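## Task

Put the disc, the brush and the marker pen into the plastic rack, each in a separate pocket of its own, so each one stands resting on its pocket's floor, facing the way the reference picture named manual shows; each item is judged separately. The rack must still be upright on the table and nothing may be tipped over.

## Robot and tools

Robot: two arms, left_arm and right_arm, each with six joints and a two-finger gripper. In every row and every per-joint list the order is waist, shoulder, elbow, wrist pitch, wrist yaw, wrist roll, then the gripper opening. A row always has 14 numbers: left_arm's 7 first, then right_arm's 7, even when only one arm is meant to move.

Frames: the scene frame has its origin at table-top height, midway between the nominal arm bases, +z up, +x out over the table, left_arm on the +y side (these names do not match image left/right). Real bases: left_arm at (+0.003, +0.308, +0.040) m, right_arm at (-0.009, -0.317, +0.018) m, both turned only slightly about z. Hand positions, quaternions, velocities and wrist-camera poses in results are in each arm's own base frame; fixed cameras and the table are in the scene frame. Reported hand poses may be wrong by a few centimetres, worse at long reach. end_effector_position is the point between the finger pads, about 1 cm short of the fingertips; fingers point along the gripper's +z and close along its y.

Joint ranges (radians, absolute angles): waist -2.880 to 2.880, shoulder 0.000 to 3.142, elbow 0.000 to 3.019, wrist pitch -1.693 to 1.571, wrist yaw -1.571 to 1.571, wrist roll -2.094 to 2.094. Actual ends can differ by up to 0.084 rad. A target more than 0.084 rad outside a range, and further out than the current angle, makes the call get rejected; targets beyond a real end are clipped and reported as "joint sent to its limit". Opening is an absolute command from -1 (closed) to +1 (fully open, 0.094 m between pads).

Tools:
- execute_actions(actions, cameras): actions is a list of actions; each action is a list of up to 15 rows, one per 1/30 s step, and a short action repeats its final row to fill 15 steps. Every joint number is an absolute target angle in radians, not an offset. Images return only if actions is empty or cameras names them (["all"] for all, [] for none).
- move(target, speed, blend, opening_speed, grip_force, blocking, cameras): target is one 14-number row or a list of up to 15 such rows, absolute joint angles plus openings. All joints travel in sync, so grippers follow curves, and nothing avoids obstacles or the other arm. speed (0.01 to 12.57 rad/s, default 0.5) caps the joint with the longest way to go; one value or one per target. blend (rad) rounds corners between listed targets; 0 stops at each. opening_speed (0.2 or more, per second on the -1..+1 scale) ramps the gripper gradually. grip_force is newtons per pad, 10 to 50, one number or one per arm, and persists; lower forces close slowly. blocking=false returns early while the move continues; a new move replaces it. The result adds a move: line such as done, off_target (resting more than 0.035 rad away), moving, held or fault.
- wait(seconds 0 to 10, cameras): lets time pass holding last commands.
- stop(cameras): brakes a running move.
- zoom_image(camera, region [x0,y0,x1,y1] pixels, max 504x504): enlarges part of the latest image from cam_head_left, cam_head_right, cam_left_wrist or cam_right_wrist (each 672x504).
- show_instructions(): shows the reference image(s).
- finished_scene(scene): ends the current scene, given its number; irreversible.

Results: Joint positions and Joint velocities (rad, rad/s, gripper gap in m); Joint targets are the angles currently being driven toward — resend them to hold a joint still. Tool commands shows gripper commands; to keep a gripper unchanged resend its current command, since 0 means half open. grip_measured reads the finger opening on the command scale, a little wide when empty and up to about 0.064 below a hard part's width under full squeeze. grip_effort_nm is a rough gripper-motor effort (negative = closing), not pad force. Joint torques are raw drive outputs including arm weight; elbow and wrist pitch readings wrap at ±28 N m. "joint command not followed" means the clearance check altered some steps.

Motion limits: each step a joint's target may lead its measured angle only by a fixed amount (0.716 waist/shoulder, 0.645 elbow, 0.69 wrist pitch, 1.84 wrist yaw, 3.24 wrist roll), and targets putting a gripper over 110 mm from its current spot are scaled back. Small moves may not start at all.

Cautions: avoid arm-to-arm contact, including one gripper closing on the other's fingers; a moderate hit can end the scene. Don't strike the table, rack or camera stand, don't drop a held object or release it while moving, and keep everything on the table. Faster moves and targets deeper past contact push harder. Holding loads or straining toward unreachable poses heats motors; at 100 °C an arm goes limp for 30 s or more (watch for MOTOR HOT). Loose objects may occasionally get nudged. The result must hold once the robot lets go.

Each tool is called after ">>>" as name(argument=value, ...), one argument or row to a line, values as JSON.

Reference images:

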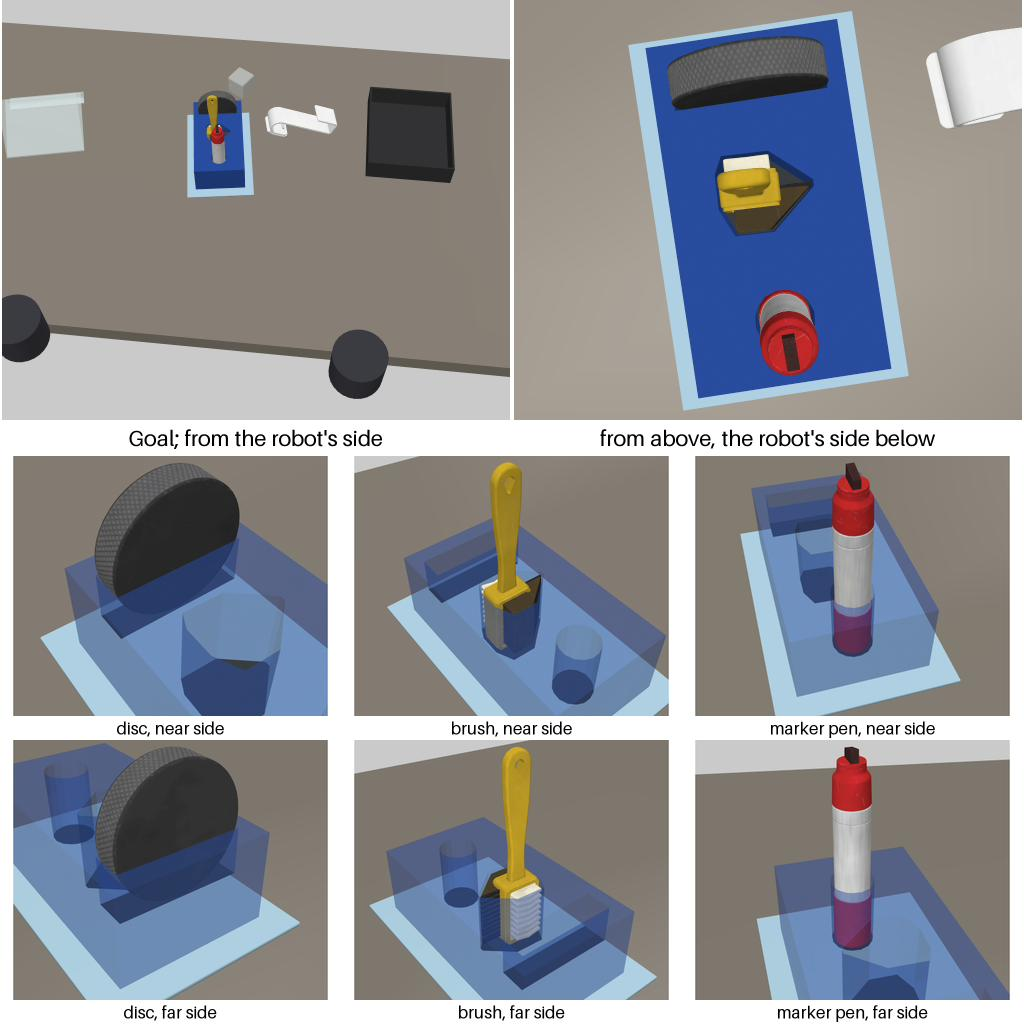

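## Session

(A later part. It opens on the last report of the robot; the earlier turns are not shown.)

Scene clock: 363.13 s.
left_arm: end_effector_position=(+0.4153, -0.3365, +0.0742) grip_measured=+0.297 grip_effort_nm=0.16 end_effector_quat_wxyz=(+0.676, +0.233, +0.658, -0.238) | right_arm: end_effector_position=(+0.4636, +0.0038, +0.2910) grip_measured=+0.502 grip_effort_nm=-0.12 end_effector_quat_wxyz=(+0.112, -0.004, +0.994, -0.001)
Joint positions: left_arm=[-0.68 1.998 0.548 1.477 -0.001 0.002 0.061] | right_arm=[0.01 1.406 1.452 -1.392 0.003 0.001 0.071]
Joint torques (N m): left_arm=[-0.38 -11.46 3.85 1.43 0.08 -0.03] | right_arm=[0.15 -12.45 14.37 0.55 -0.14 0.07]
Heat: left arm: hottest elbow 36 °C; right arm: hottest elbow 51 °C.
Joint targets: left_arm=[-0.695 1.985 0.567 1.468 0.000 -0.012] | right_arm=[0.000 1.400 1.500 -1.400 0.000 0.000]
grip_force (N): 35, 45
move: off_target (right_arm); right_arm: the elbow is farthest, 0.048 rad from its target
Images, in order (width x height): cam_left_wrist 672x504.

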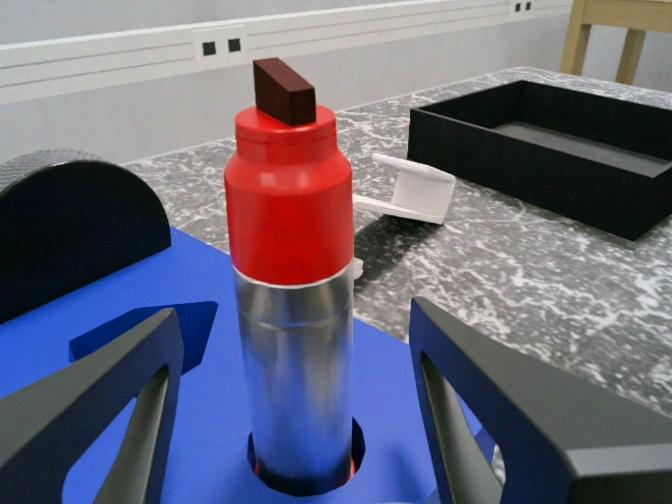

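>>> move(
  target=[
    [-0.695,1.09,0.394,0.69,0,-0.012,0.3,0.0,1.4,1.5,-1.4,0,0,0.5],
    [-0.96,1.355,1.104,-1.32,0,0.27,0.3,0.0,1.4,1.5,-1.4,0,0,0.5],
  ],
  speed=[0.5,1.0],
  blend=[0.1,0],
  cameras=["cam_left_wrist","cam_head_left"],
)

>>> zoom_image(
  camera="cam_head_left",
  region=[320, 170, 430, 320],
)

Scene clock: 392.77 s.
left_arm: end_effector_position=(+0.2106, -0.2928, +0.1554) grip_measured=+0.298 grip_effort_nm=0.15 end_effector_quat_wxyz=(-0.017, +0.565, +0.825, +0.006) | right_arm: end_effector_position=(+0.4636, +0.0038, +0.2910) grip_measured=+0.502 grip_effort_nm=-0.12 end_effector_quat_wxyz=(+0.112, -0.004, +0.994, -0.001)
Joint positions: left_arm=[-0.946 1.348 1.051 -1.31 -0.001 0.255 0.061] | right_arm=[0.01 1.406 1.452 -1.392 0.003 0.001 0.071]
Joint torques (N m): left_arm=[-0.21 -7.47 11.17 -0.35 0.1 0.29] | right_arm=[-0.56 -12.63 14.34 0.7 -0.16 0.06]
Heat: left arm: hottest elbow 35 °C; right arm: hottest elbow 52 °C.
Joint targets: left_arm=[-0.960 1.355 1.104 -1.320 0.000 0.270] | right_arm=[0.000 1.400 1.500 -1.400 0.000 0.000]
grip_force (N): 35, 45
move: off_target (left_arm, right_arm); left_arm: the elbow is farthest, 0.053 rad from its target; right_arm: the elbow is farthest, 0.048 rad from its target
Images, in order (width x height): cam_head_left 672x504, cam_left_wrist 672x504.

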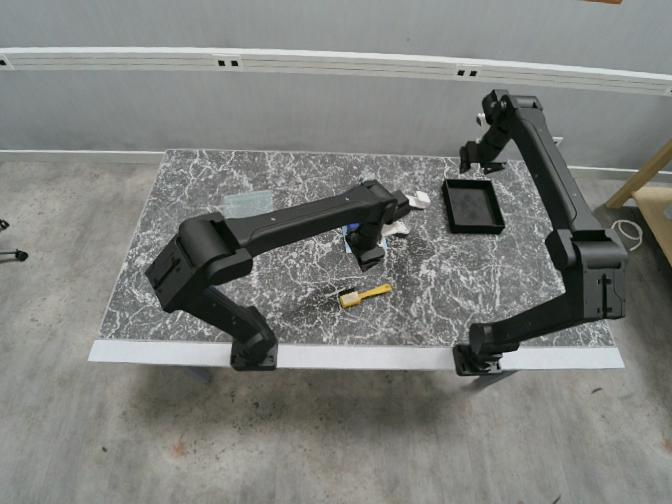

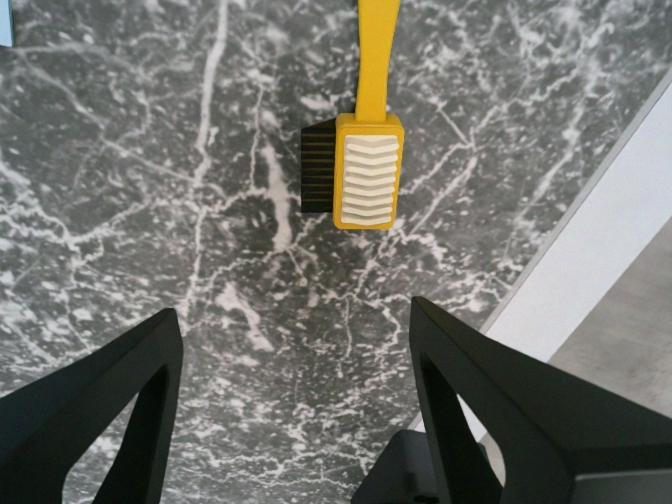

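Scaled by 3.360 from the camera's 672x504 image, which has a finer 960x720 frame.

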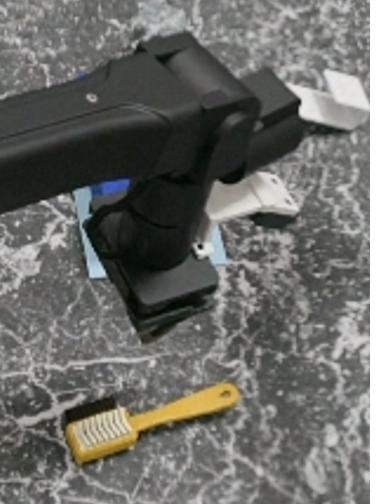

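>>> move(
  target=[-1.062,1.455,1.09,-1.16,0,0.19,0.2,0.0,1.4,1.5,-1.4,0,0,0.5],
  speed=0.5,
  cameras=["cam_left_wrist","cam_head_left"],
)

>>> zoom_image(
  camera="cam_head_left",
  region=[310, 220, 430, 330],
)

Scene clock: 400.50 s.
left_arm: end_effector_position=(+0.1959, -0.3434, +0.1154) grip_measured=+0.203 grip_effort_nm=-0.11 end_effector_quat_wxyz=(-0.004, +0.588, +0.809, +0.002) | right_arm: end_effector_position=(+0.4636, +0.0038, +0.2910) grip_measured=+0.502 grip_effort_nm=-0.12 end_effector_quat_wxyz=(+0.112, -0.004, +0.994, -0.001)
Joint positions: left_arm=[-1.051 1.458 1.051 -1.173 0 0.205 0.056] | right_arm=[0.01 1.406 1.452 -1.392 0.003 0.001 0.071]
Joint torques (N m): left_arm=[0.15 -9.29 9.87 0.7 0.07 -0.03] | right_arm=[-0.15 -12.1 14.37 0.53 -0.11 0.07]
Heat: left arm: hottest elbow 36 °C; right arm: hottest elbow 52 °C.
Joint targets: left_arm=[-1.062 1.455 1.090 -1.160 0.000 0.190] | right_arm=[0.000 1.400 1.500 -1.400 0.000 0.000]
grip_force (N): 35, 45
move: off_target (left_arm, right_arm); left_arm: the elbow is farthest, 0.039 rad from its target; right_arm: the elbow is farthest, 0.048 rad from its target
Images, in order (width x height): cam_head_left 672x504, cam_left_wrist 672x504.

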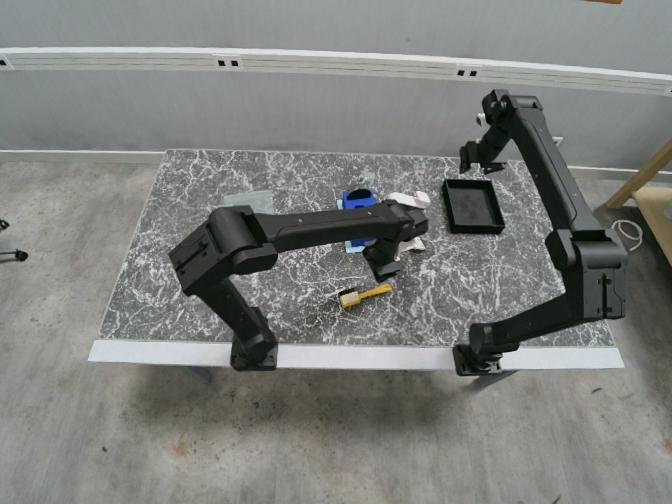

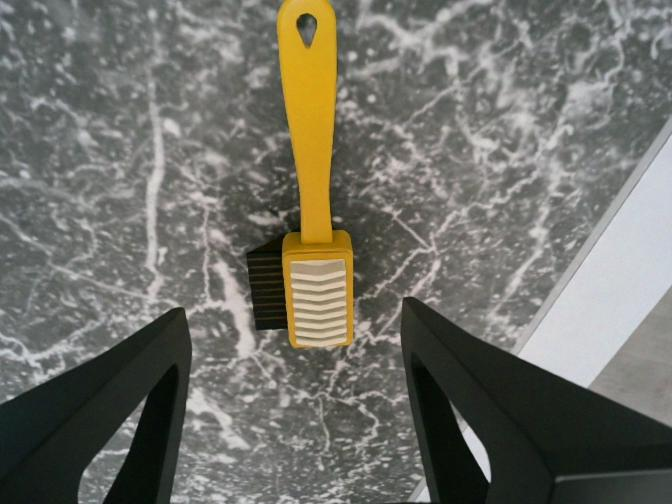

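Scaled by 4.200 from the camera's 672x504 image, which has a finer 960x720 frame.

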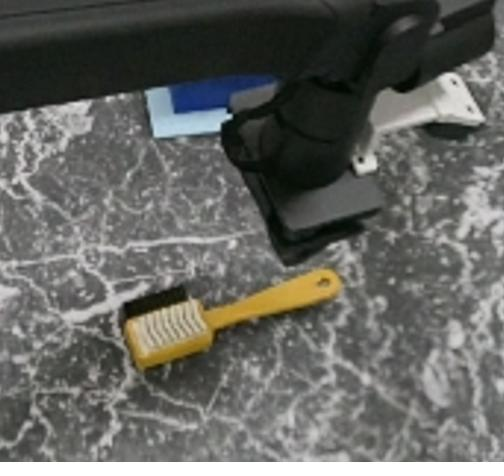

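>>> move(
  target=[
    [-1.062,1.546,0.951,-0.965,0,0.19,0.0,0.0,1.4,1.5,-1.4,0,0,0.5],
    [-1.062,1.645,0.892,-0.807,0,0.19,0.0,0.0,1.4,1.5,-1.4,0,0,0.5],
  ],
  speed=[0.4,0.15],
  blend=[0.03,0],
  cameras=["cam_left_wrist"],
)

Scene clock: 407.50 s.
left_arm: end_effector_position=(+0.1966, -0.3447, -0.0041) grip_measured=+0.003 grip_effort_nm=-0.11 end_effector_quat_wxyz=(+0.002, +0.587, +0.809, -0.001) | right_arm: end_effector_position=(+0.4636, +0.0038, +0.2910) grip_measured=+0.502 grip_effort_nm=-0.12 end_effector_quat_wxyz=(+0.112, -0.004, +0.994, -0.001)
Joint positions: left_arm=[-1.051 1.64 0.892 -0.819 0 0.205 0.047] | right_arm=[0.01 1.406 1.452 -1.392 0.003 0.001 0.071]
Joint torques (N m): left_arm=[0.15 -9.82 5.79 0.69 0.07 -0.03] | right_arm=[-0.5 -12.16 14.5 0.61 -0.13 0.11]
Heat: left arm: hottest elbow 36 °C; right arm: hottest elbow 52 °C.
Joint targets: left_arm=[-1.062 1.645 0.892 -0.807 0.000 0.190] | right_arm=[0.000 1.400 1.500 -1.400 0.000 0.000]
grip_force (N): 35, 45
move: off_target (right_arm); right_arm: the elbow is farthest, 0.048 rad from its target
Images, in order (width x height): cam_left_wrist 672x504.

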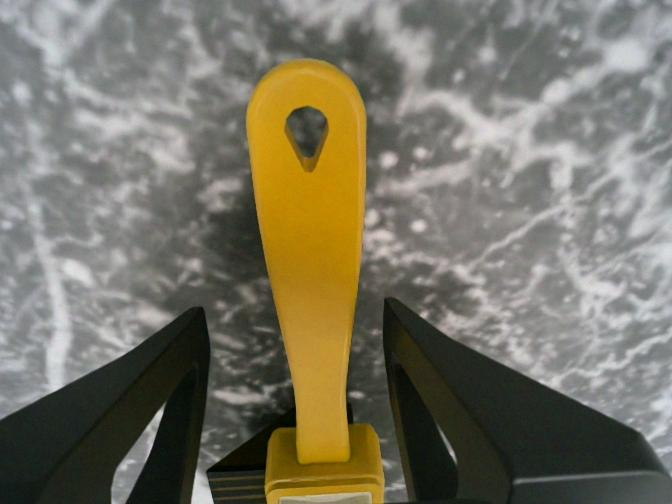

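>>> move(
  target=[-1.062,1.645,0.892,-0.807,0,0.19,-0.9,0.0,1.4,1.5,-1.4,0,0,0.5],
  opening_speed=0.5,
  cameras=["cam_left_wrist"],
)

Scene clock: 414.00 s.
left_arm: end_effector_position=(+0.1966, -0.3447, -0.0041) grip_measured=-0.620 grip_effort_nm=-0.73 end_effector_quat_wxyz=(+0.002, +0.587, +0.809, -0.001) | right_arm: end_effector_position=(+0.4636, +0.0038, +0.2910) grip_measured=+0.502 grip_effort_nm=-0.12 end_effector_quat_wxyz=(+0.112, -0.004, +0.994, -0.001)
Joint positions: left_arm=[-1.051 1.64 0.892 -0.819 0 0.204 0.018] | right_arm=[0.01 1.406 1.452 -1.392 0.003 0.001 0.071]
Joint torques (N m): left_arm=[0.21 -9.76 5.75 0.68 0.07 -0.03] | right_arm=[0.09 -12.63 14.5 0.51 -0.13 0.06]
Heat: left arm: hottest elbow 36 °C; right arm: hottest elbow 52 °C.
Joint targets: left_arm=[-1.062 1.645 0.892 -0.807 0.000 0.190] | right_arm=[0.000 1.400 1.500 -1.400 0.000 0.000]
grip_force (N): 35, 45
move: off_target (right_arm); right_arm: the elbow is farthest, 0.048 rad from its target
Images, in order (width x height): cam_left_wrist 672x504.

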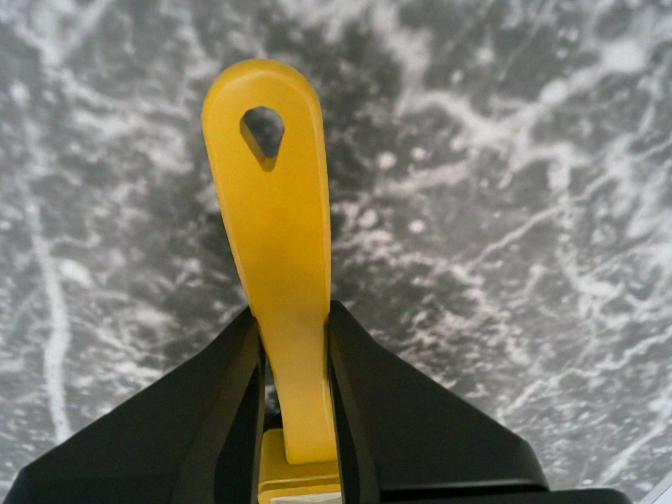

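>>> move(
  target=[
    [-1.062,1.416,1.15,-1.265,0,0.19,-0.9,0.0,1.4,1.5,-1.4,0,0,0.5],
    [-0.3,1.416,1.15,-1.265,0,0.19,-0.9,0.0,1.4,1.5,-1.4,0,0,0.5],
    [-0.212,1.50,0.553,0.967,0,0.06,-0.9,0.0,1.4,1.5,-1.4,0,0,0.5],
  ],
  speed=[0.3,0.6,0.7],
  blend=[0.08,0.08,0],
  cameras=["cam_left_wrist","cam_head_left","cam_head_right"],
)

>>> zoom_image(
  camera="cam_head_left",
  region=[220, 160, 400, 300],
)

>>> zoom_image(
  camera="cam_head_right",
  region=[240, 150, 420, 290],
)

Scene clock: 432.37 s.
left_arm: end_effector_position=(+0.5197, -0.1206, +0.2031) grip_measured=-0.621 grip_effort_nm=-0.73 end_effector_quat_wxyz=(+0.704, +0.107, +0.700, -0.054) | right_arm: end_effector_position=(+0.4636, +0.0038, +0.2910) grip_measured=+0.502 grip_effort_nm=-0.12 end_effector_quat_wxyz=(+0.112, -0.004, +0.994, -0.001)
Joint positions: left_arm=[-0.227 1.496 0.552 0.941 0 0.075 0.018] | right_arm=[0.01 1.406 1.452 -1.392 0.003 0.001 0.071]
Joint torques (N m): left_arm=[2.32 -7.47 5.98 2.88 0.05 -0.04] | right_arm=[-0.38 -12.4 14.42 0.58 -0.11 0.07]
Heat: left arm: hottest elbow 37 °C; right arm: hottest elbow 53 °C.
Joint targets: left_arm=[-0.212 1.500 0.553 0.967 0.000 0.060] | right_arm=[0.000 1.400 1.500 -1.400 0.000 0.000]
grip_force (N): 35, 45
move: off_target (right_arm); right_arm: the elbow is farthest, 0.048 rad from its target
Images, in order (width x height): cam_head_left 672x504, cam_head_right 672x504, cam_left_wrist 672x504.

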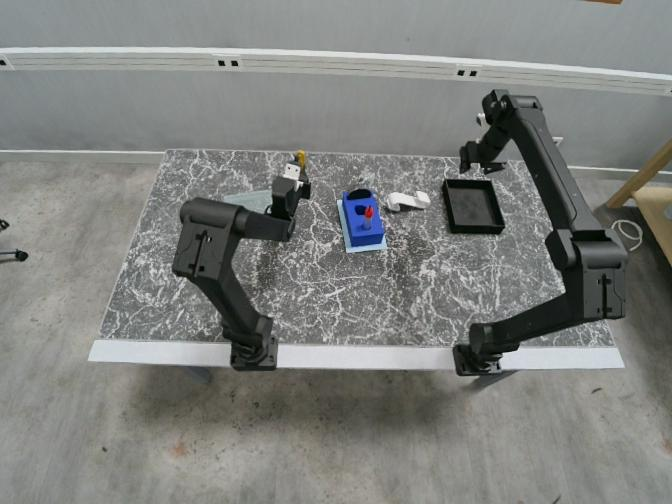

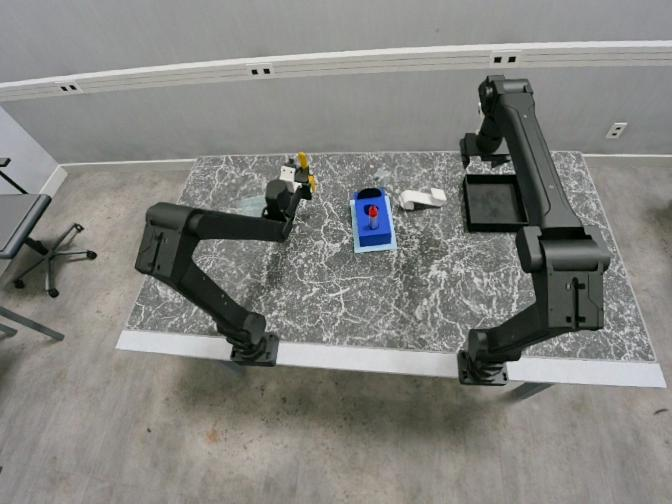

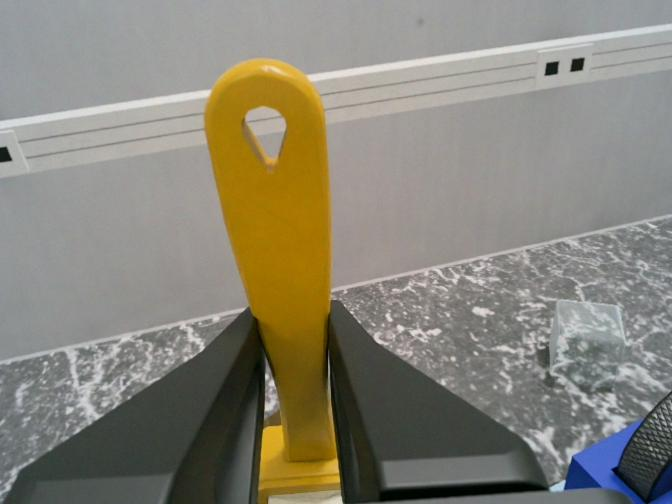

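Scaled by 2.800 from the camera's 672x504 image, which has a finer 960x720 frame.

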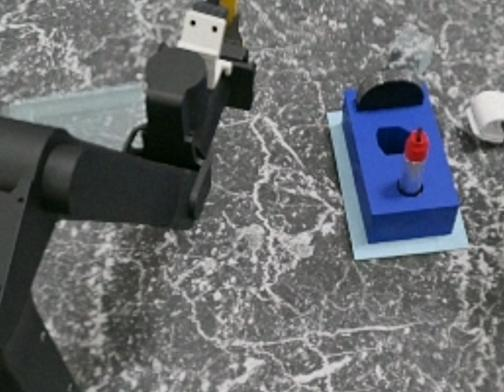

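Scaled by 2.800 from the camera's 672x504 image, which has a finer 960x720 frame.

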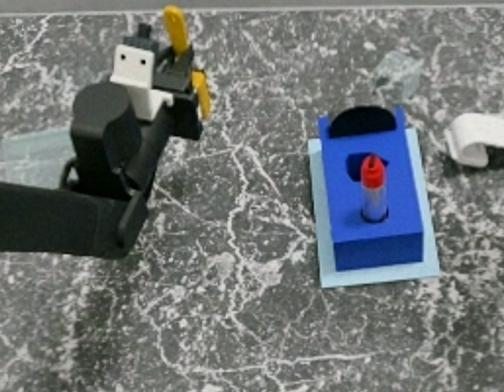

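>>> move(
  target=[
    [-0.212,1.945,0.541,1.425,0,0.04,-0.9,0.0,1.4,1.5,-1.4,0,0,0.5],
    [-0.212,1.985,0.549,1.463,0,0.04,-0.9,0.0,1.4,1.5,-1.4,0,0,0.5],
  ],
  speed=[0.3,0.07],
  cameras=["cam_left_wrist","cam_head_right"],
)

>>> zoom_image(
  camera="cam_head_right",
  region=[250, 150, 370, 250],
)

Scene clock: 440.77 s.
left_arm: end_effector_position=(+0.5196, -0.1206, +0.0722) grip_measured=-0.621 grip_effort_nm=-0.73 end_effector_quat_wxyz=(+0.704, +0.099, +0.700, -0.061) | right_arm: end_effector_position=(+0.4636, +0.0038, +0.2910) grip_measured=+0.502 grip_effort_nm=-0.12 end_effector_quat_wxyz=(+0.112, -0.004, +0.994, -0.001)
Joint positions: left_arm=[-0.227 1.98 0.541 1.438 0 0.055 0.018] | right_arm=[0.01 1.406 1.452 -1.392 0.003 0.001 0.071]
Joint torques (N m): left_arm=[2.26 -9.99 3.12 2.78 0.04 -0.03] | right_arm=[0.09 -12.92 14.43 0.32 -0.14 0.05]
Heat: left arm: hottest elbow 37 °C; right arm: hottest elbow 53 °C.
Joint targets: left_arm=[-0.212 1.985 0.549 1.463 0.000 0.040] | right_arm=[0.000 1.400 1.500 -1.400 0.000 0.000]
grip_force (N): 35, 45
move: off_target (right_arm); right_arm: the elbow is farthest, 0.048 rad from its target
Images, in order (width x height): cam_head_right 672x504, cam_left_wrist 672x504.

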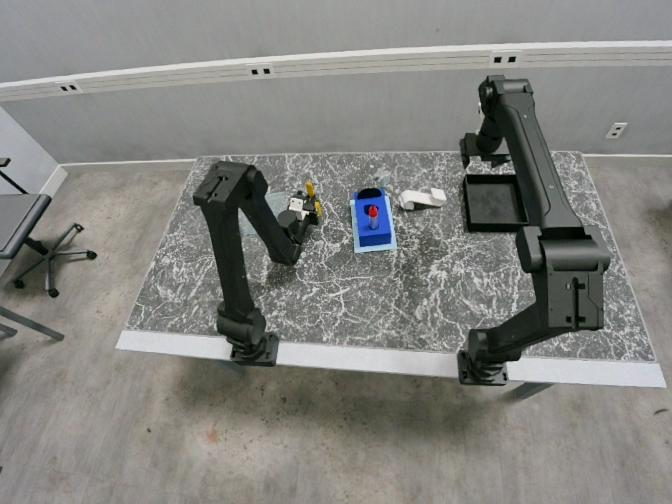

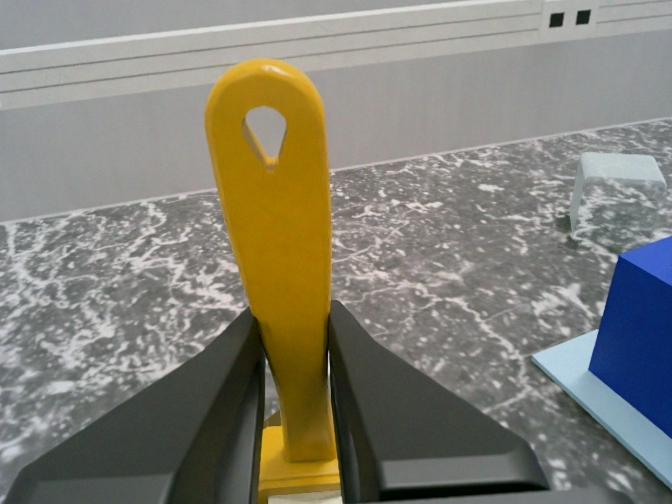

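Scaled by 4.200 from the camera's 672x504 image, which has a finer 960x720 frame.

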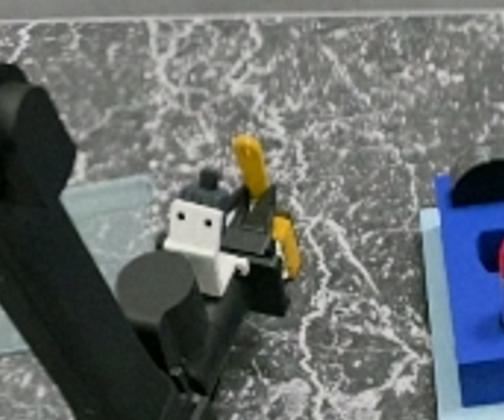

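>>> execute_actions(
  actions=[],
)

>>> zoom_image(
  camera="cam_head_left",
  region=[275, 160, 345, 215],
)

>>> zoom_image(
  camera="cam_head_right",
  region=[280, 170, 350, 225],
)

Scene clock: 445.77 s.
left_arm: end_effector_position=(+0.5196, -0.1206, +0.0723) grip_measured=-0.621 grip_effort_nm=-0.73 end_effector_quat_wxyz=(+0.705, +0.099, +0.700, -0.061) | right_arm: end_effector_position=(+0.4636, +0.0038, +0.2910) grip_measured=+0.502 grip_effort_nm=-0.12 end_effector_quat_wxyz=(+0.112, -0.004, +0.994, -0.001)
Joint positions: left_arm=[-0.227 1.98 0.541 1.438 0 0.055 0.018] | right_arm=[0.01 1.406 1.452 -1.392 0.003 0.001 0.071]
Joint velocities: within noise
Joint torques (N m): left_arm=[2.43 -9.93 3.1 2.82 0.05 -0.03] | right_arm=[-0.03 -12.92 14.38 0.68 -0.14 0.09]
Heat: left arm: hottest elbow 36 °C; right arm: hottest elbow 53 °C.
Joint targets: left_arm=[-0.212 1.985 0.549 1.463 0.000 0.040] | right_arm=[0.000 1.400 1.500 -1.400 0.000 0.000]
Tool commands: left_gripper/opening=-0.9 right_gripper/opening=+0.5
grip_force (N): 35, 45

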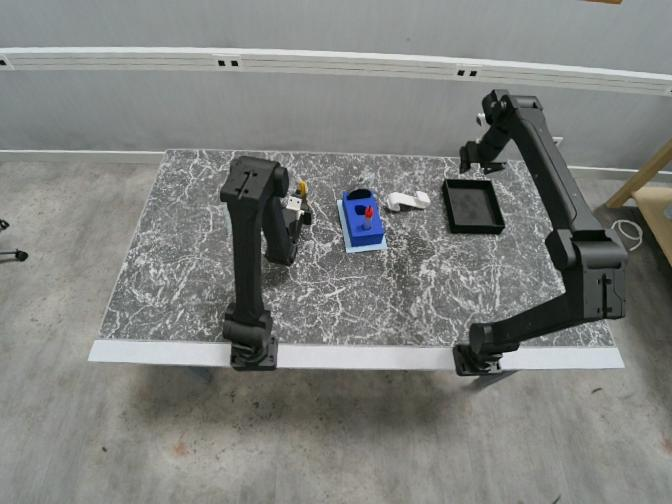

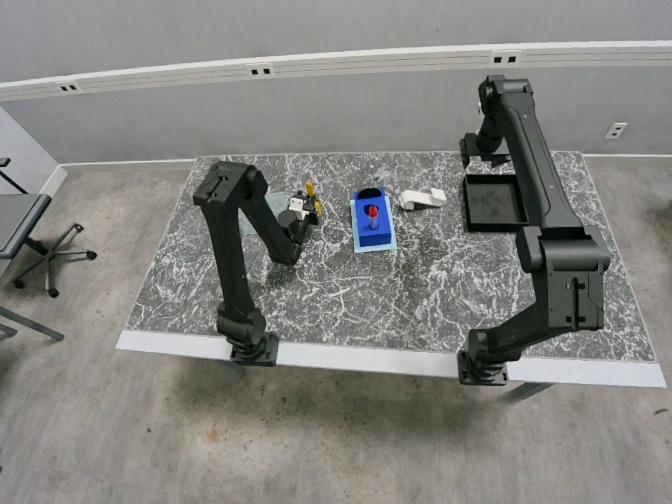

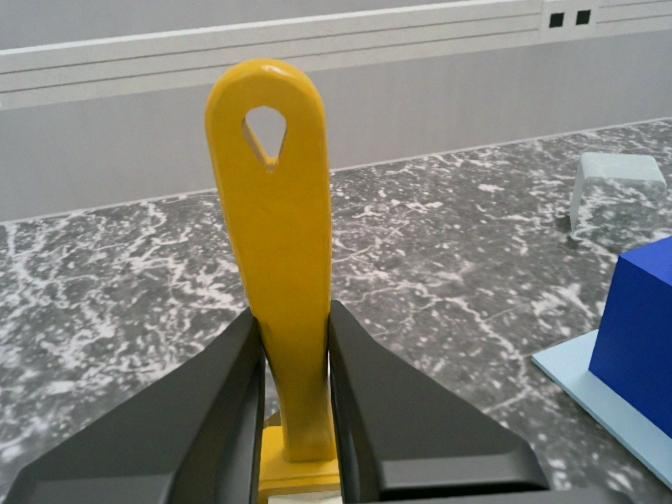

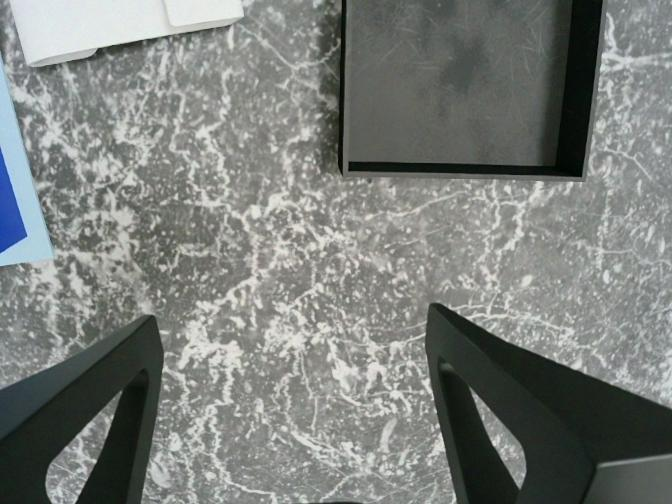

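Scaled by 7.200 from the camera's 672x504 image, which has a finer 960x720 frame.

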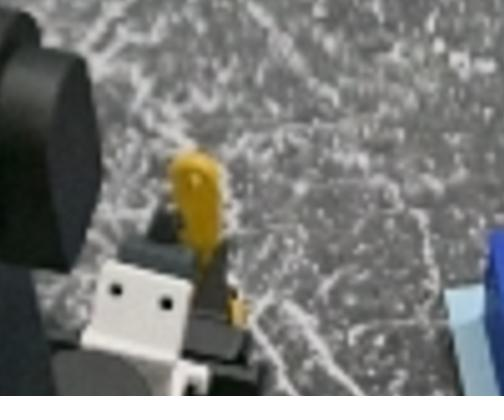

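Scaled by 7.200 from the camera's 672x504 image, which has a finer 960x720 frame.

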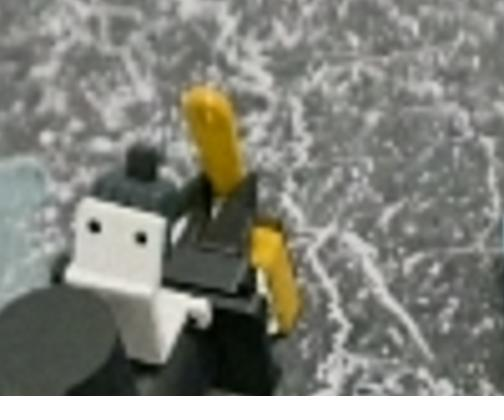

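>>> move(
  target=[
    [-0.212,2.005,0.549,1.483,0,0.04,-0.9,0.0,1.4,1.5,-1.4,0,0,0.5],
  ],
  speed=0.06,
)

>>> move(
  target=[
    [-0.212,2.023,0.549,1.501,0,0.04,-0.9,0.0,1.4,1.5,-1.4,0,0,0.5],
  ],
  speed=0.06,
)

>>> move(
  target=[
    [-0.212,2.041,0.549,1.519,0,0.04,-0.9,0.0,1.4,1.5,-1.4,0,0,0.5],
  ],
  speed=0.06,
  cameras=["cam_left_wrist"],
)

Scene clock: 460.57 s.
left_arm: end_effector_position=(+0.5187, -0.1204, +0.0719) grip_measured=-0.621 grip_effort_nm=-0.73 end_effector_quat_wxyz=(+0.709, +0.099, +0.695, -0.061) | right_arm: end_effector_position=(+0.4636, +0.0038, +0.2910) grip_measured=+0.502 grip_effort_nm=-0.12 end_effector_quat_wxyz=(+0.112, -0.004, +0.994, -0.001)
Joint positions: left_arm=[-0.227 1.993 0.541 1.465 0 0.055 0.018] | right_arm=[0.01 1.406 1.452 -1.392 0.003 0.001 0.071]
Joint torques (N m): left_arm=[2.2 -9.58 3.04 2.61 0.06 -0.03] | right_arm=[-0.56 -12.81 14.32 0.61 -0.13 0.05]
Heat: left arm: hottest elbow 35 °C; right arm: hottest elbow 53 °C.
Joint targets: left_arm=[-0.212 2.005 0.549 1.483 0.000 0.040] | right_arm=[0.000 1.400 1.500 -1.400 0.000 0.000]
grip_force (N): 35, 45
move: off_target (right_arm); right_arm: the elbow is farthest, 0.048 rad from its target

Scene clock: 461.40 s.
left_arm: end_effector_position=(+0.5179, -0.1202, +0.0714) grip_measured=-0.622 grip_effort_nm=-0.73 end_effector_quat_wxyz=(+0.713, +0.098, +0.691, -0.062) | right_arm: end_effector_position=(+0.4636, +0.0038, +0.2910) grip_measured=+0.502 grip_effort_nm=-0.12 end_effector_quat_wxyz=(+0.112, -0.004, +0.994, -0.001)
Joint positions: left_arm=[-0.227 2.006 0.541 1.489 0 0.055 0.018] | right_arm=[0.01 1.406 1.452 -1.392 0.003 0.001 0.071]
Joint torques (N m): left_arm=[2.26 -9.05 2.95 2.35 0.05 -0.03] | right_arm=[-0.03 -12.22 14.58 0.55 -0.09 0.11]
Heat: left arm: hottest elbow 35 °C; right arm: hottest elbow 53 °C.
Joint targets: left_arm=[-0.212 2.023 0.549 1.501 0.000 0.040] | right_arm=[0.000 1.400 1.500 -1.400 0.000 0.000]
grip_force (N): 35, 45
move: off_target (right_arm); right_arm: the elbow is farthest, 0.048 rad from its target

Scene clock: 462.23 s.
left_arm: end_effector_position=(+0.5170, -0.1200, +0.0710) grip_measured=-0.622 grip_effort_nm=-0.73 end_effector_quat_wxyz=(+0.717, +0.098, +0.687, -0.062) | right_arm: end_effector_position=(+0.4636, +0.0038, +0.2910) grip_measured=+0.502 grip_effort_nm=-0.12 end_effector_quat_wxyz=(+0.112, -0.004, +0.994, -0.001)
Joint positions: left_arm=[-0.227 2.018 0.541 1.513 0 0.055 0.018] | right_arm=[0.01 1.406 1.452 -1.392 0.003 0.001 0.071]
Joint torques (N m): left_arm=[2.26 -8.7 2.85 2.09 0.04 -0.03] | right_arm=[-0.21 -12.51 14.37 0.68 -0.13 0.06]
Heat: left arm: hottest elbow 35 °C; right arm: hottest elbow 53 °C.
Joint targets: left_arm=[-0.212 2.041 0.549 1.519 0.000 0.040] | right_arm=[0.000 1.400 1.500 -1.400 0.000 0.000]
grip_force (N): 35, 45
move: off_target (right_arm); right_arm: the elbow is farthest, 0.048 rad from its target
Images, in order (width x height): cam_left_wrist 672x504.

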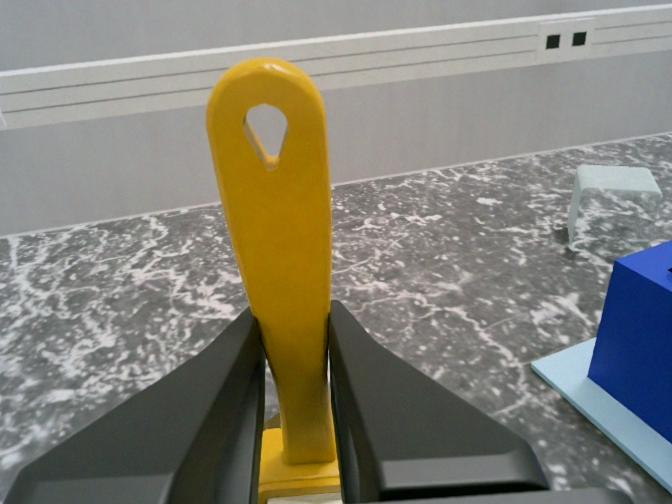

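>>> move(
  target=[
    [-0.212,2.0,0.549,1.445,0,0.04,-0.9,0.0,1.4,1.5,-1.4,0,0,0.5],
    [-0.212,2.0,0.549,1.445,0,0.04,-0.3,0.0,1.4,1.5,-1.4,0,0,0.5],
  ],
  speed=0.06,
  opening_speed=0.2,
  cameras=["cam_left_wrist","cam_head_left","cam_head_right"],
)

>>> zoom_image(
  camera="cam_head_right",
  region=[280, 170, 350, 225],
)

Scene clock: 469.97 s.
left_arm: end_effector_position=(+0.5185, -0.1203, +0.0667) grip_measured=-0.303 grip_effort_nm=0.16 end_effector_quat_wxyz=(+0.703, +0.099, +0.701, -0.061) | right_arm: end_effector_position=(+0.4636, +0.0038, +0.2910) grip_measured=+0.502 grip_effort_nm=-0.12 end_effector_quat_wxyz=(+0.112, -0.004, +0.994, -0.001)
Joint positions: left_arm=[-0.227 1.998 0.541 1.454 0 0.054 0.033] | right_arm=[0.01 1.406 1.452 -1.392 0.003 0.001 0.071]
Joint torques (N m): left_arm=[2.32 -10.23 2.96 1.5 0.05 -0.04] | right_arm=[-0.21 -12.81 14.42 0.5 -0.09 0.08]
Heat: left arm: hottest elbow 35 °C; right arm: hottest elbow 53 °C.
Joint targets: left_arm=[-0.212 2.000 0.549 1.445 0.000 0.040] | right_arm=[0.000 1.400 1.500 -1.400 0.000 0.000]
grip_force (N): 35, 45
move: off_target (right_arm); right_arm: the elbow is farthest, 0.048 rad from its target
Images, in order (width x height): cam_head_left 672x504, cam_head_right 672x504, cam_left_wrist 672x504.

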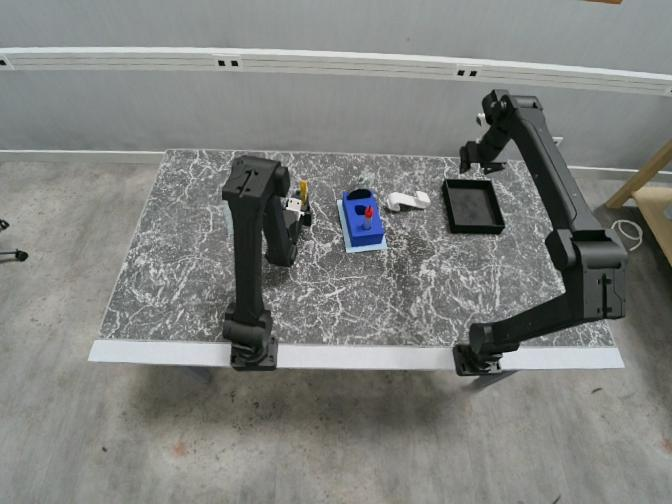

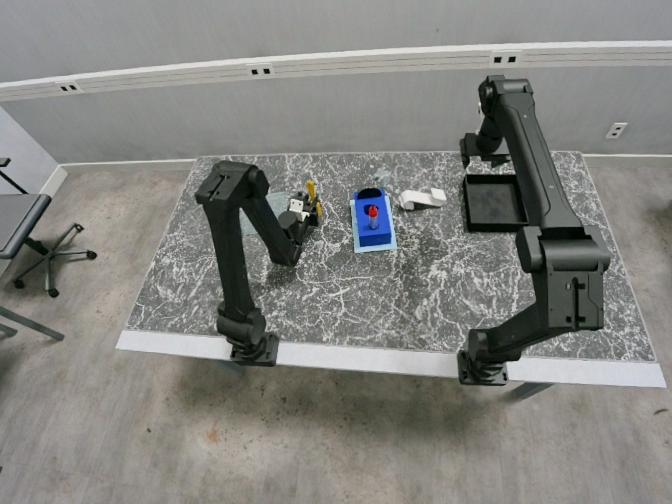

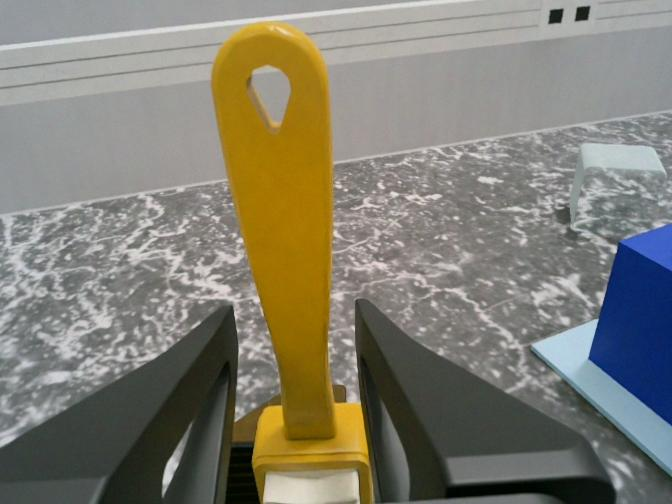

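Scaled by 7.200 from the camera's 672x504 image, which has a finer 960x720 frame.

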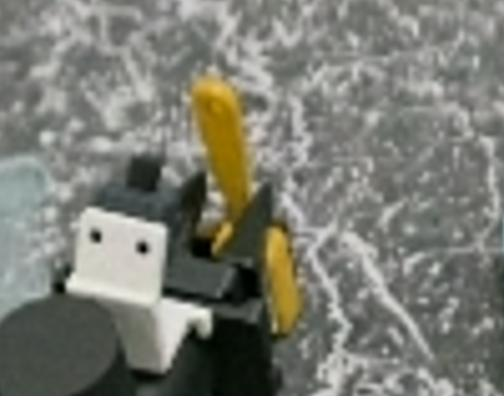

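>>> move(
  target=[
    [-0.212,2.0,0.549,1.445,0,0.04,0.25,0.0,1.4,1.5,-1.4,0,0,0.5],
    [-0.212,1.94,0.409,1.545,0,0.04,0.25,0.0,1.4,1.5,-1.4,0,0,0.5],
    [-0.212,0.965,0.325,0.639,0,0.04,0.25,0.0,1.4,1.5,-1.4,0,0,0.5],
  ],
  speed=[0.2,0.12,0.6],
  blend=[0,0.02,0],
  opening_speed=0.4,
  cameras=["cam_left_wrist","cam_head_left","cam_head_right"],
)

>>> zoom_image(
  camera="cam_head_right",
  region=[270, 160, 400, 262],
)

>>> zoom_image(
  camera="cam_head_left",
  region=[260, 160, 390, 262],
)

Scene clock: 485.00 s.
left_arm: end_effector_position=(+0.4061, -0.0944, +0.2526) grip_measured=+0.247 grip_effort_nm=0.15 end_effector_quat_wxyz=(+0.706, +0.099, +0.699, -0.061) | right_arm: end_effector_position=(+0.4636, +0.0038, +0.2910) grip_measured=+0.502 grip_effort_nm=-0.12 end_effector_quat_wxyz=(+0.112, -0.004, +0.994, -0.001)
Joint positions: left_arm=[-0.227 0.969 0.325 0.647 0 0.054 0.059] | right_arm=[0.01 1.406 1.452 -1.392 0.003 0.001 0.071]
Joint torques (N m): left_arm=[2.2 -2.32 7.61 1.47 0.04 -0.04] | right_arm=[-0.38 -12.92 14.54 0.57 -0.11 0.05]
Heat: left arm: hottest elbow 35 °C; right arm: hottest elbow 53 °C.
Joint targets: left_arm=[-0.212 0.965 0.325 0.639 0.000 0.040] | right_arm=[0.000 1.400 1.500 -1.400 0.000 0.000]
grip_force (N): 35, 45
move: off_target (right_arm); right_arm: the elbow is farthest, 0.048 rad from its target
Images, in order (width x height): cam_head_left 672x504, cam_head_right 672x504, cam_left_wrist 672x504.

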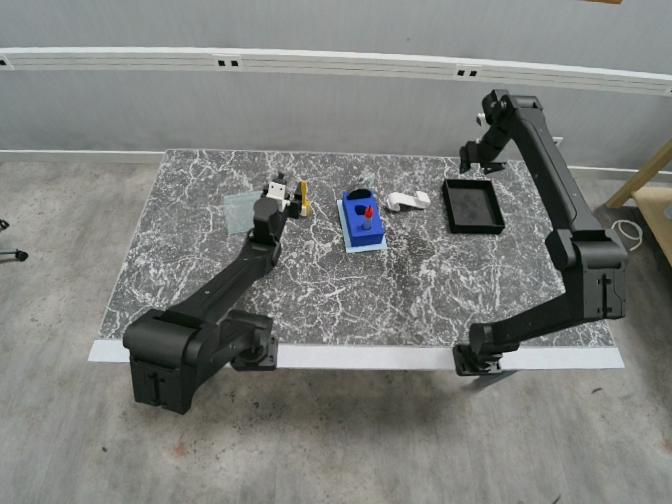

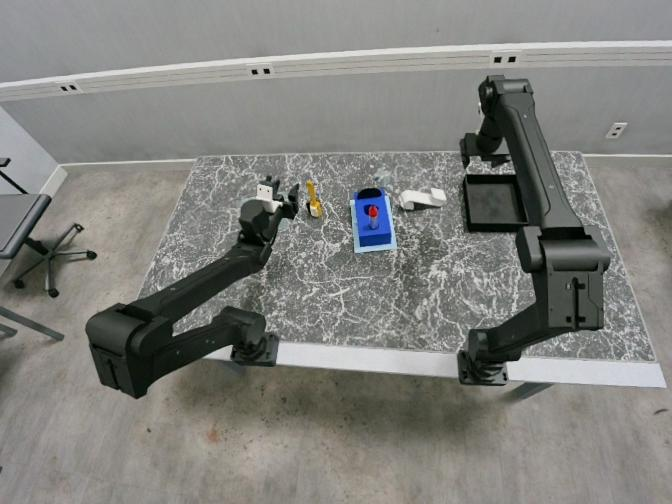

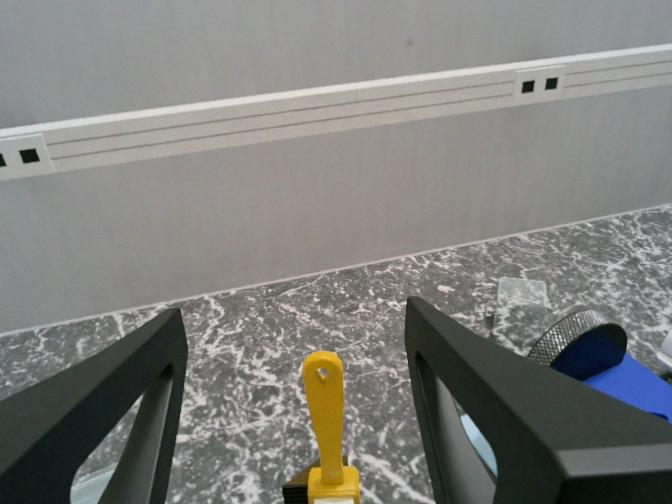

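Scaled by 3.877 from the camera's 672x504 image, which has a finer 960x720 frame.

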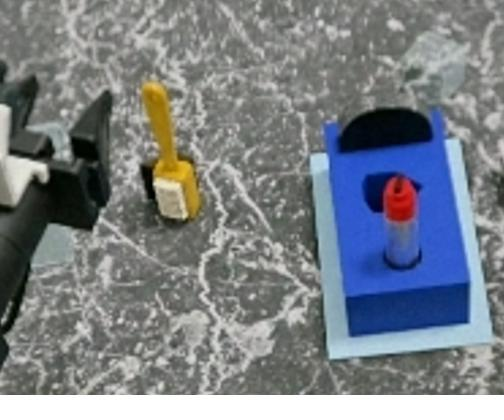

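Scaled by 3.877 from the camera's 672x504 image, which has a finer 960x720 frame.

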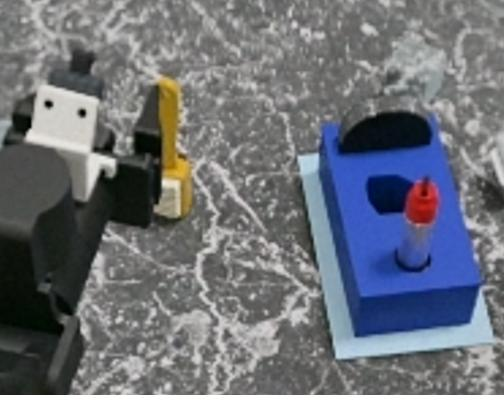

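>>> move(
  target=[-0.25,1.7,1.66,-1.51,0,-1.594,0.2,0.0,1.4,1.5,-1.4,0,0,0.5],
  speed=0.8,
  cameras=["cam_left_wrist","cam_head_left","cam_head_right"],
)

>>> zoom_image(
  camera="cam_head_right",
  region=[260, 130, 390, 232],
)

>>> zoom_image(
  camera="cam_head_left",
  region=[250, 130, 380, 232],
)

Scene clock: 492.50 s.
left_arm: end_effector_position=(+0.4975, -0.1197, +0.2166) grip_measured=+0.203 grip_effort_nm=-0.11 end_effector_quat_wxyz=(-0.005, -0.622, +0.783, +0.007) | right_arm: end_effector_position=(+0.4636, +0.0038, +0.2910) grip_measured=+0.502 grip_effort_nm=-0.12 end_effector_quat_wxyz=(+0.112, -0.004, +0.994, -0.001)
Joint positions: left_arm=[-0.235 1.693 1.605 -1.5 0 -1.579 0.056] | right_arm=[0.01 1.406 1.452 -1.392 0.003 0.001 0.071]
Joint torques (N m): left_arm=[-0.38 -13.22 11.62 -0.4 -0.05 -0.03] | right_arm=[-0.09 -12.45 14.39 0.69 -0.11 0.11]
Heat: left arm: hottest elbow 36 °C; right arm: hottest elbow 54 °C.
Joint targets: left_arm=[-0.250 1.700 1.660 -1.510 0.000 -1.594] | right_arm=[0.000 1.400 1.500 -1.400 0.000 0.000]
grip_force (N): 35, 45
move: off_target (left_arm, right_arm); left_arm: the elbow is farthest, 0.055 rad from its target; right_arm: the elbow is farthest, 0.048 rad from its target
Images, in order (width x height): cam_head_left 672x504, cam_head_right 672x504, cam_left_wrist 672x504.

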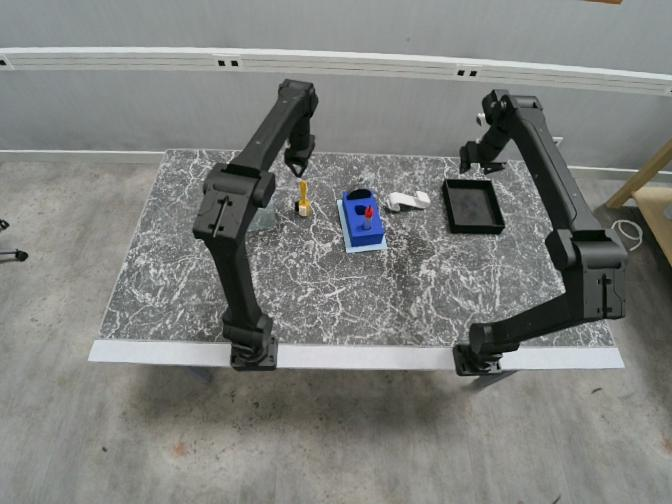

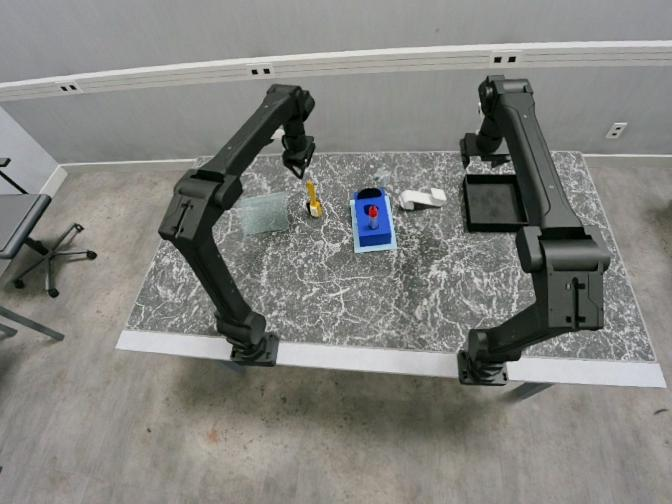

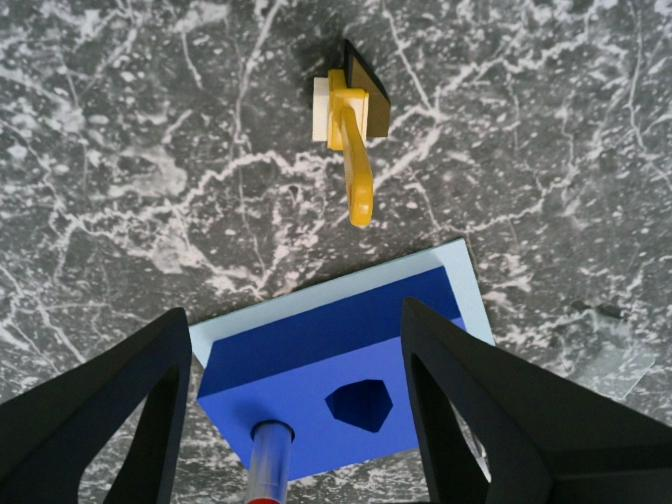

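Scaled by 3.877 from the camera's 672x504 image, which has a finer 960x720 frame.

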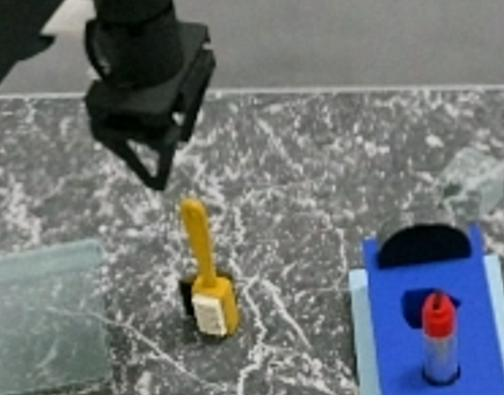

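Scaled by 3.877 from the camera's 672x504 image, which has a finer 960x720 frame.

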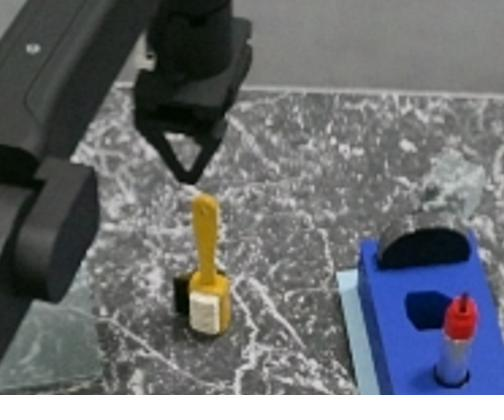

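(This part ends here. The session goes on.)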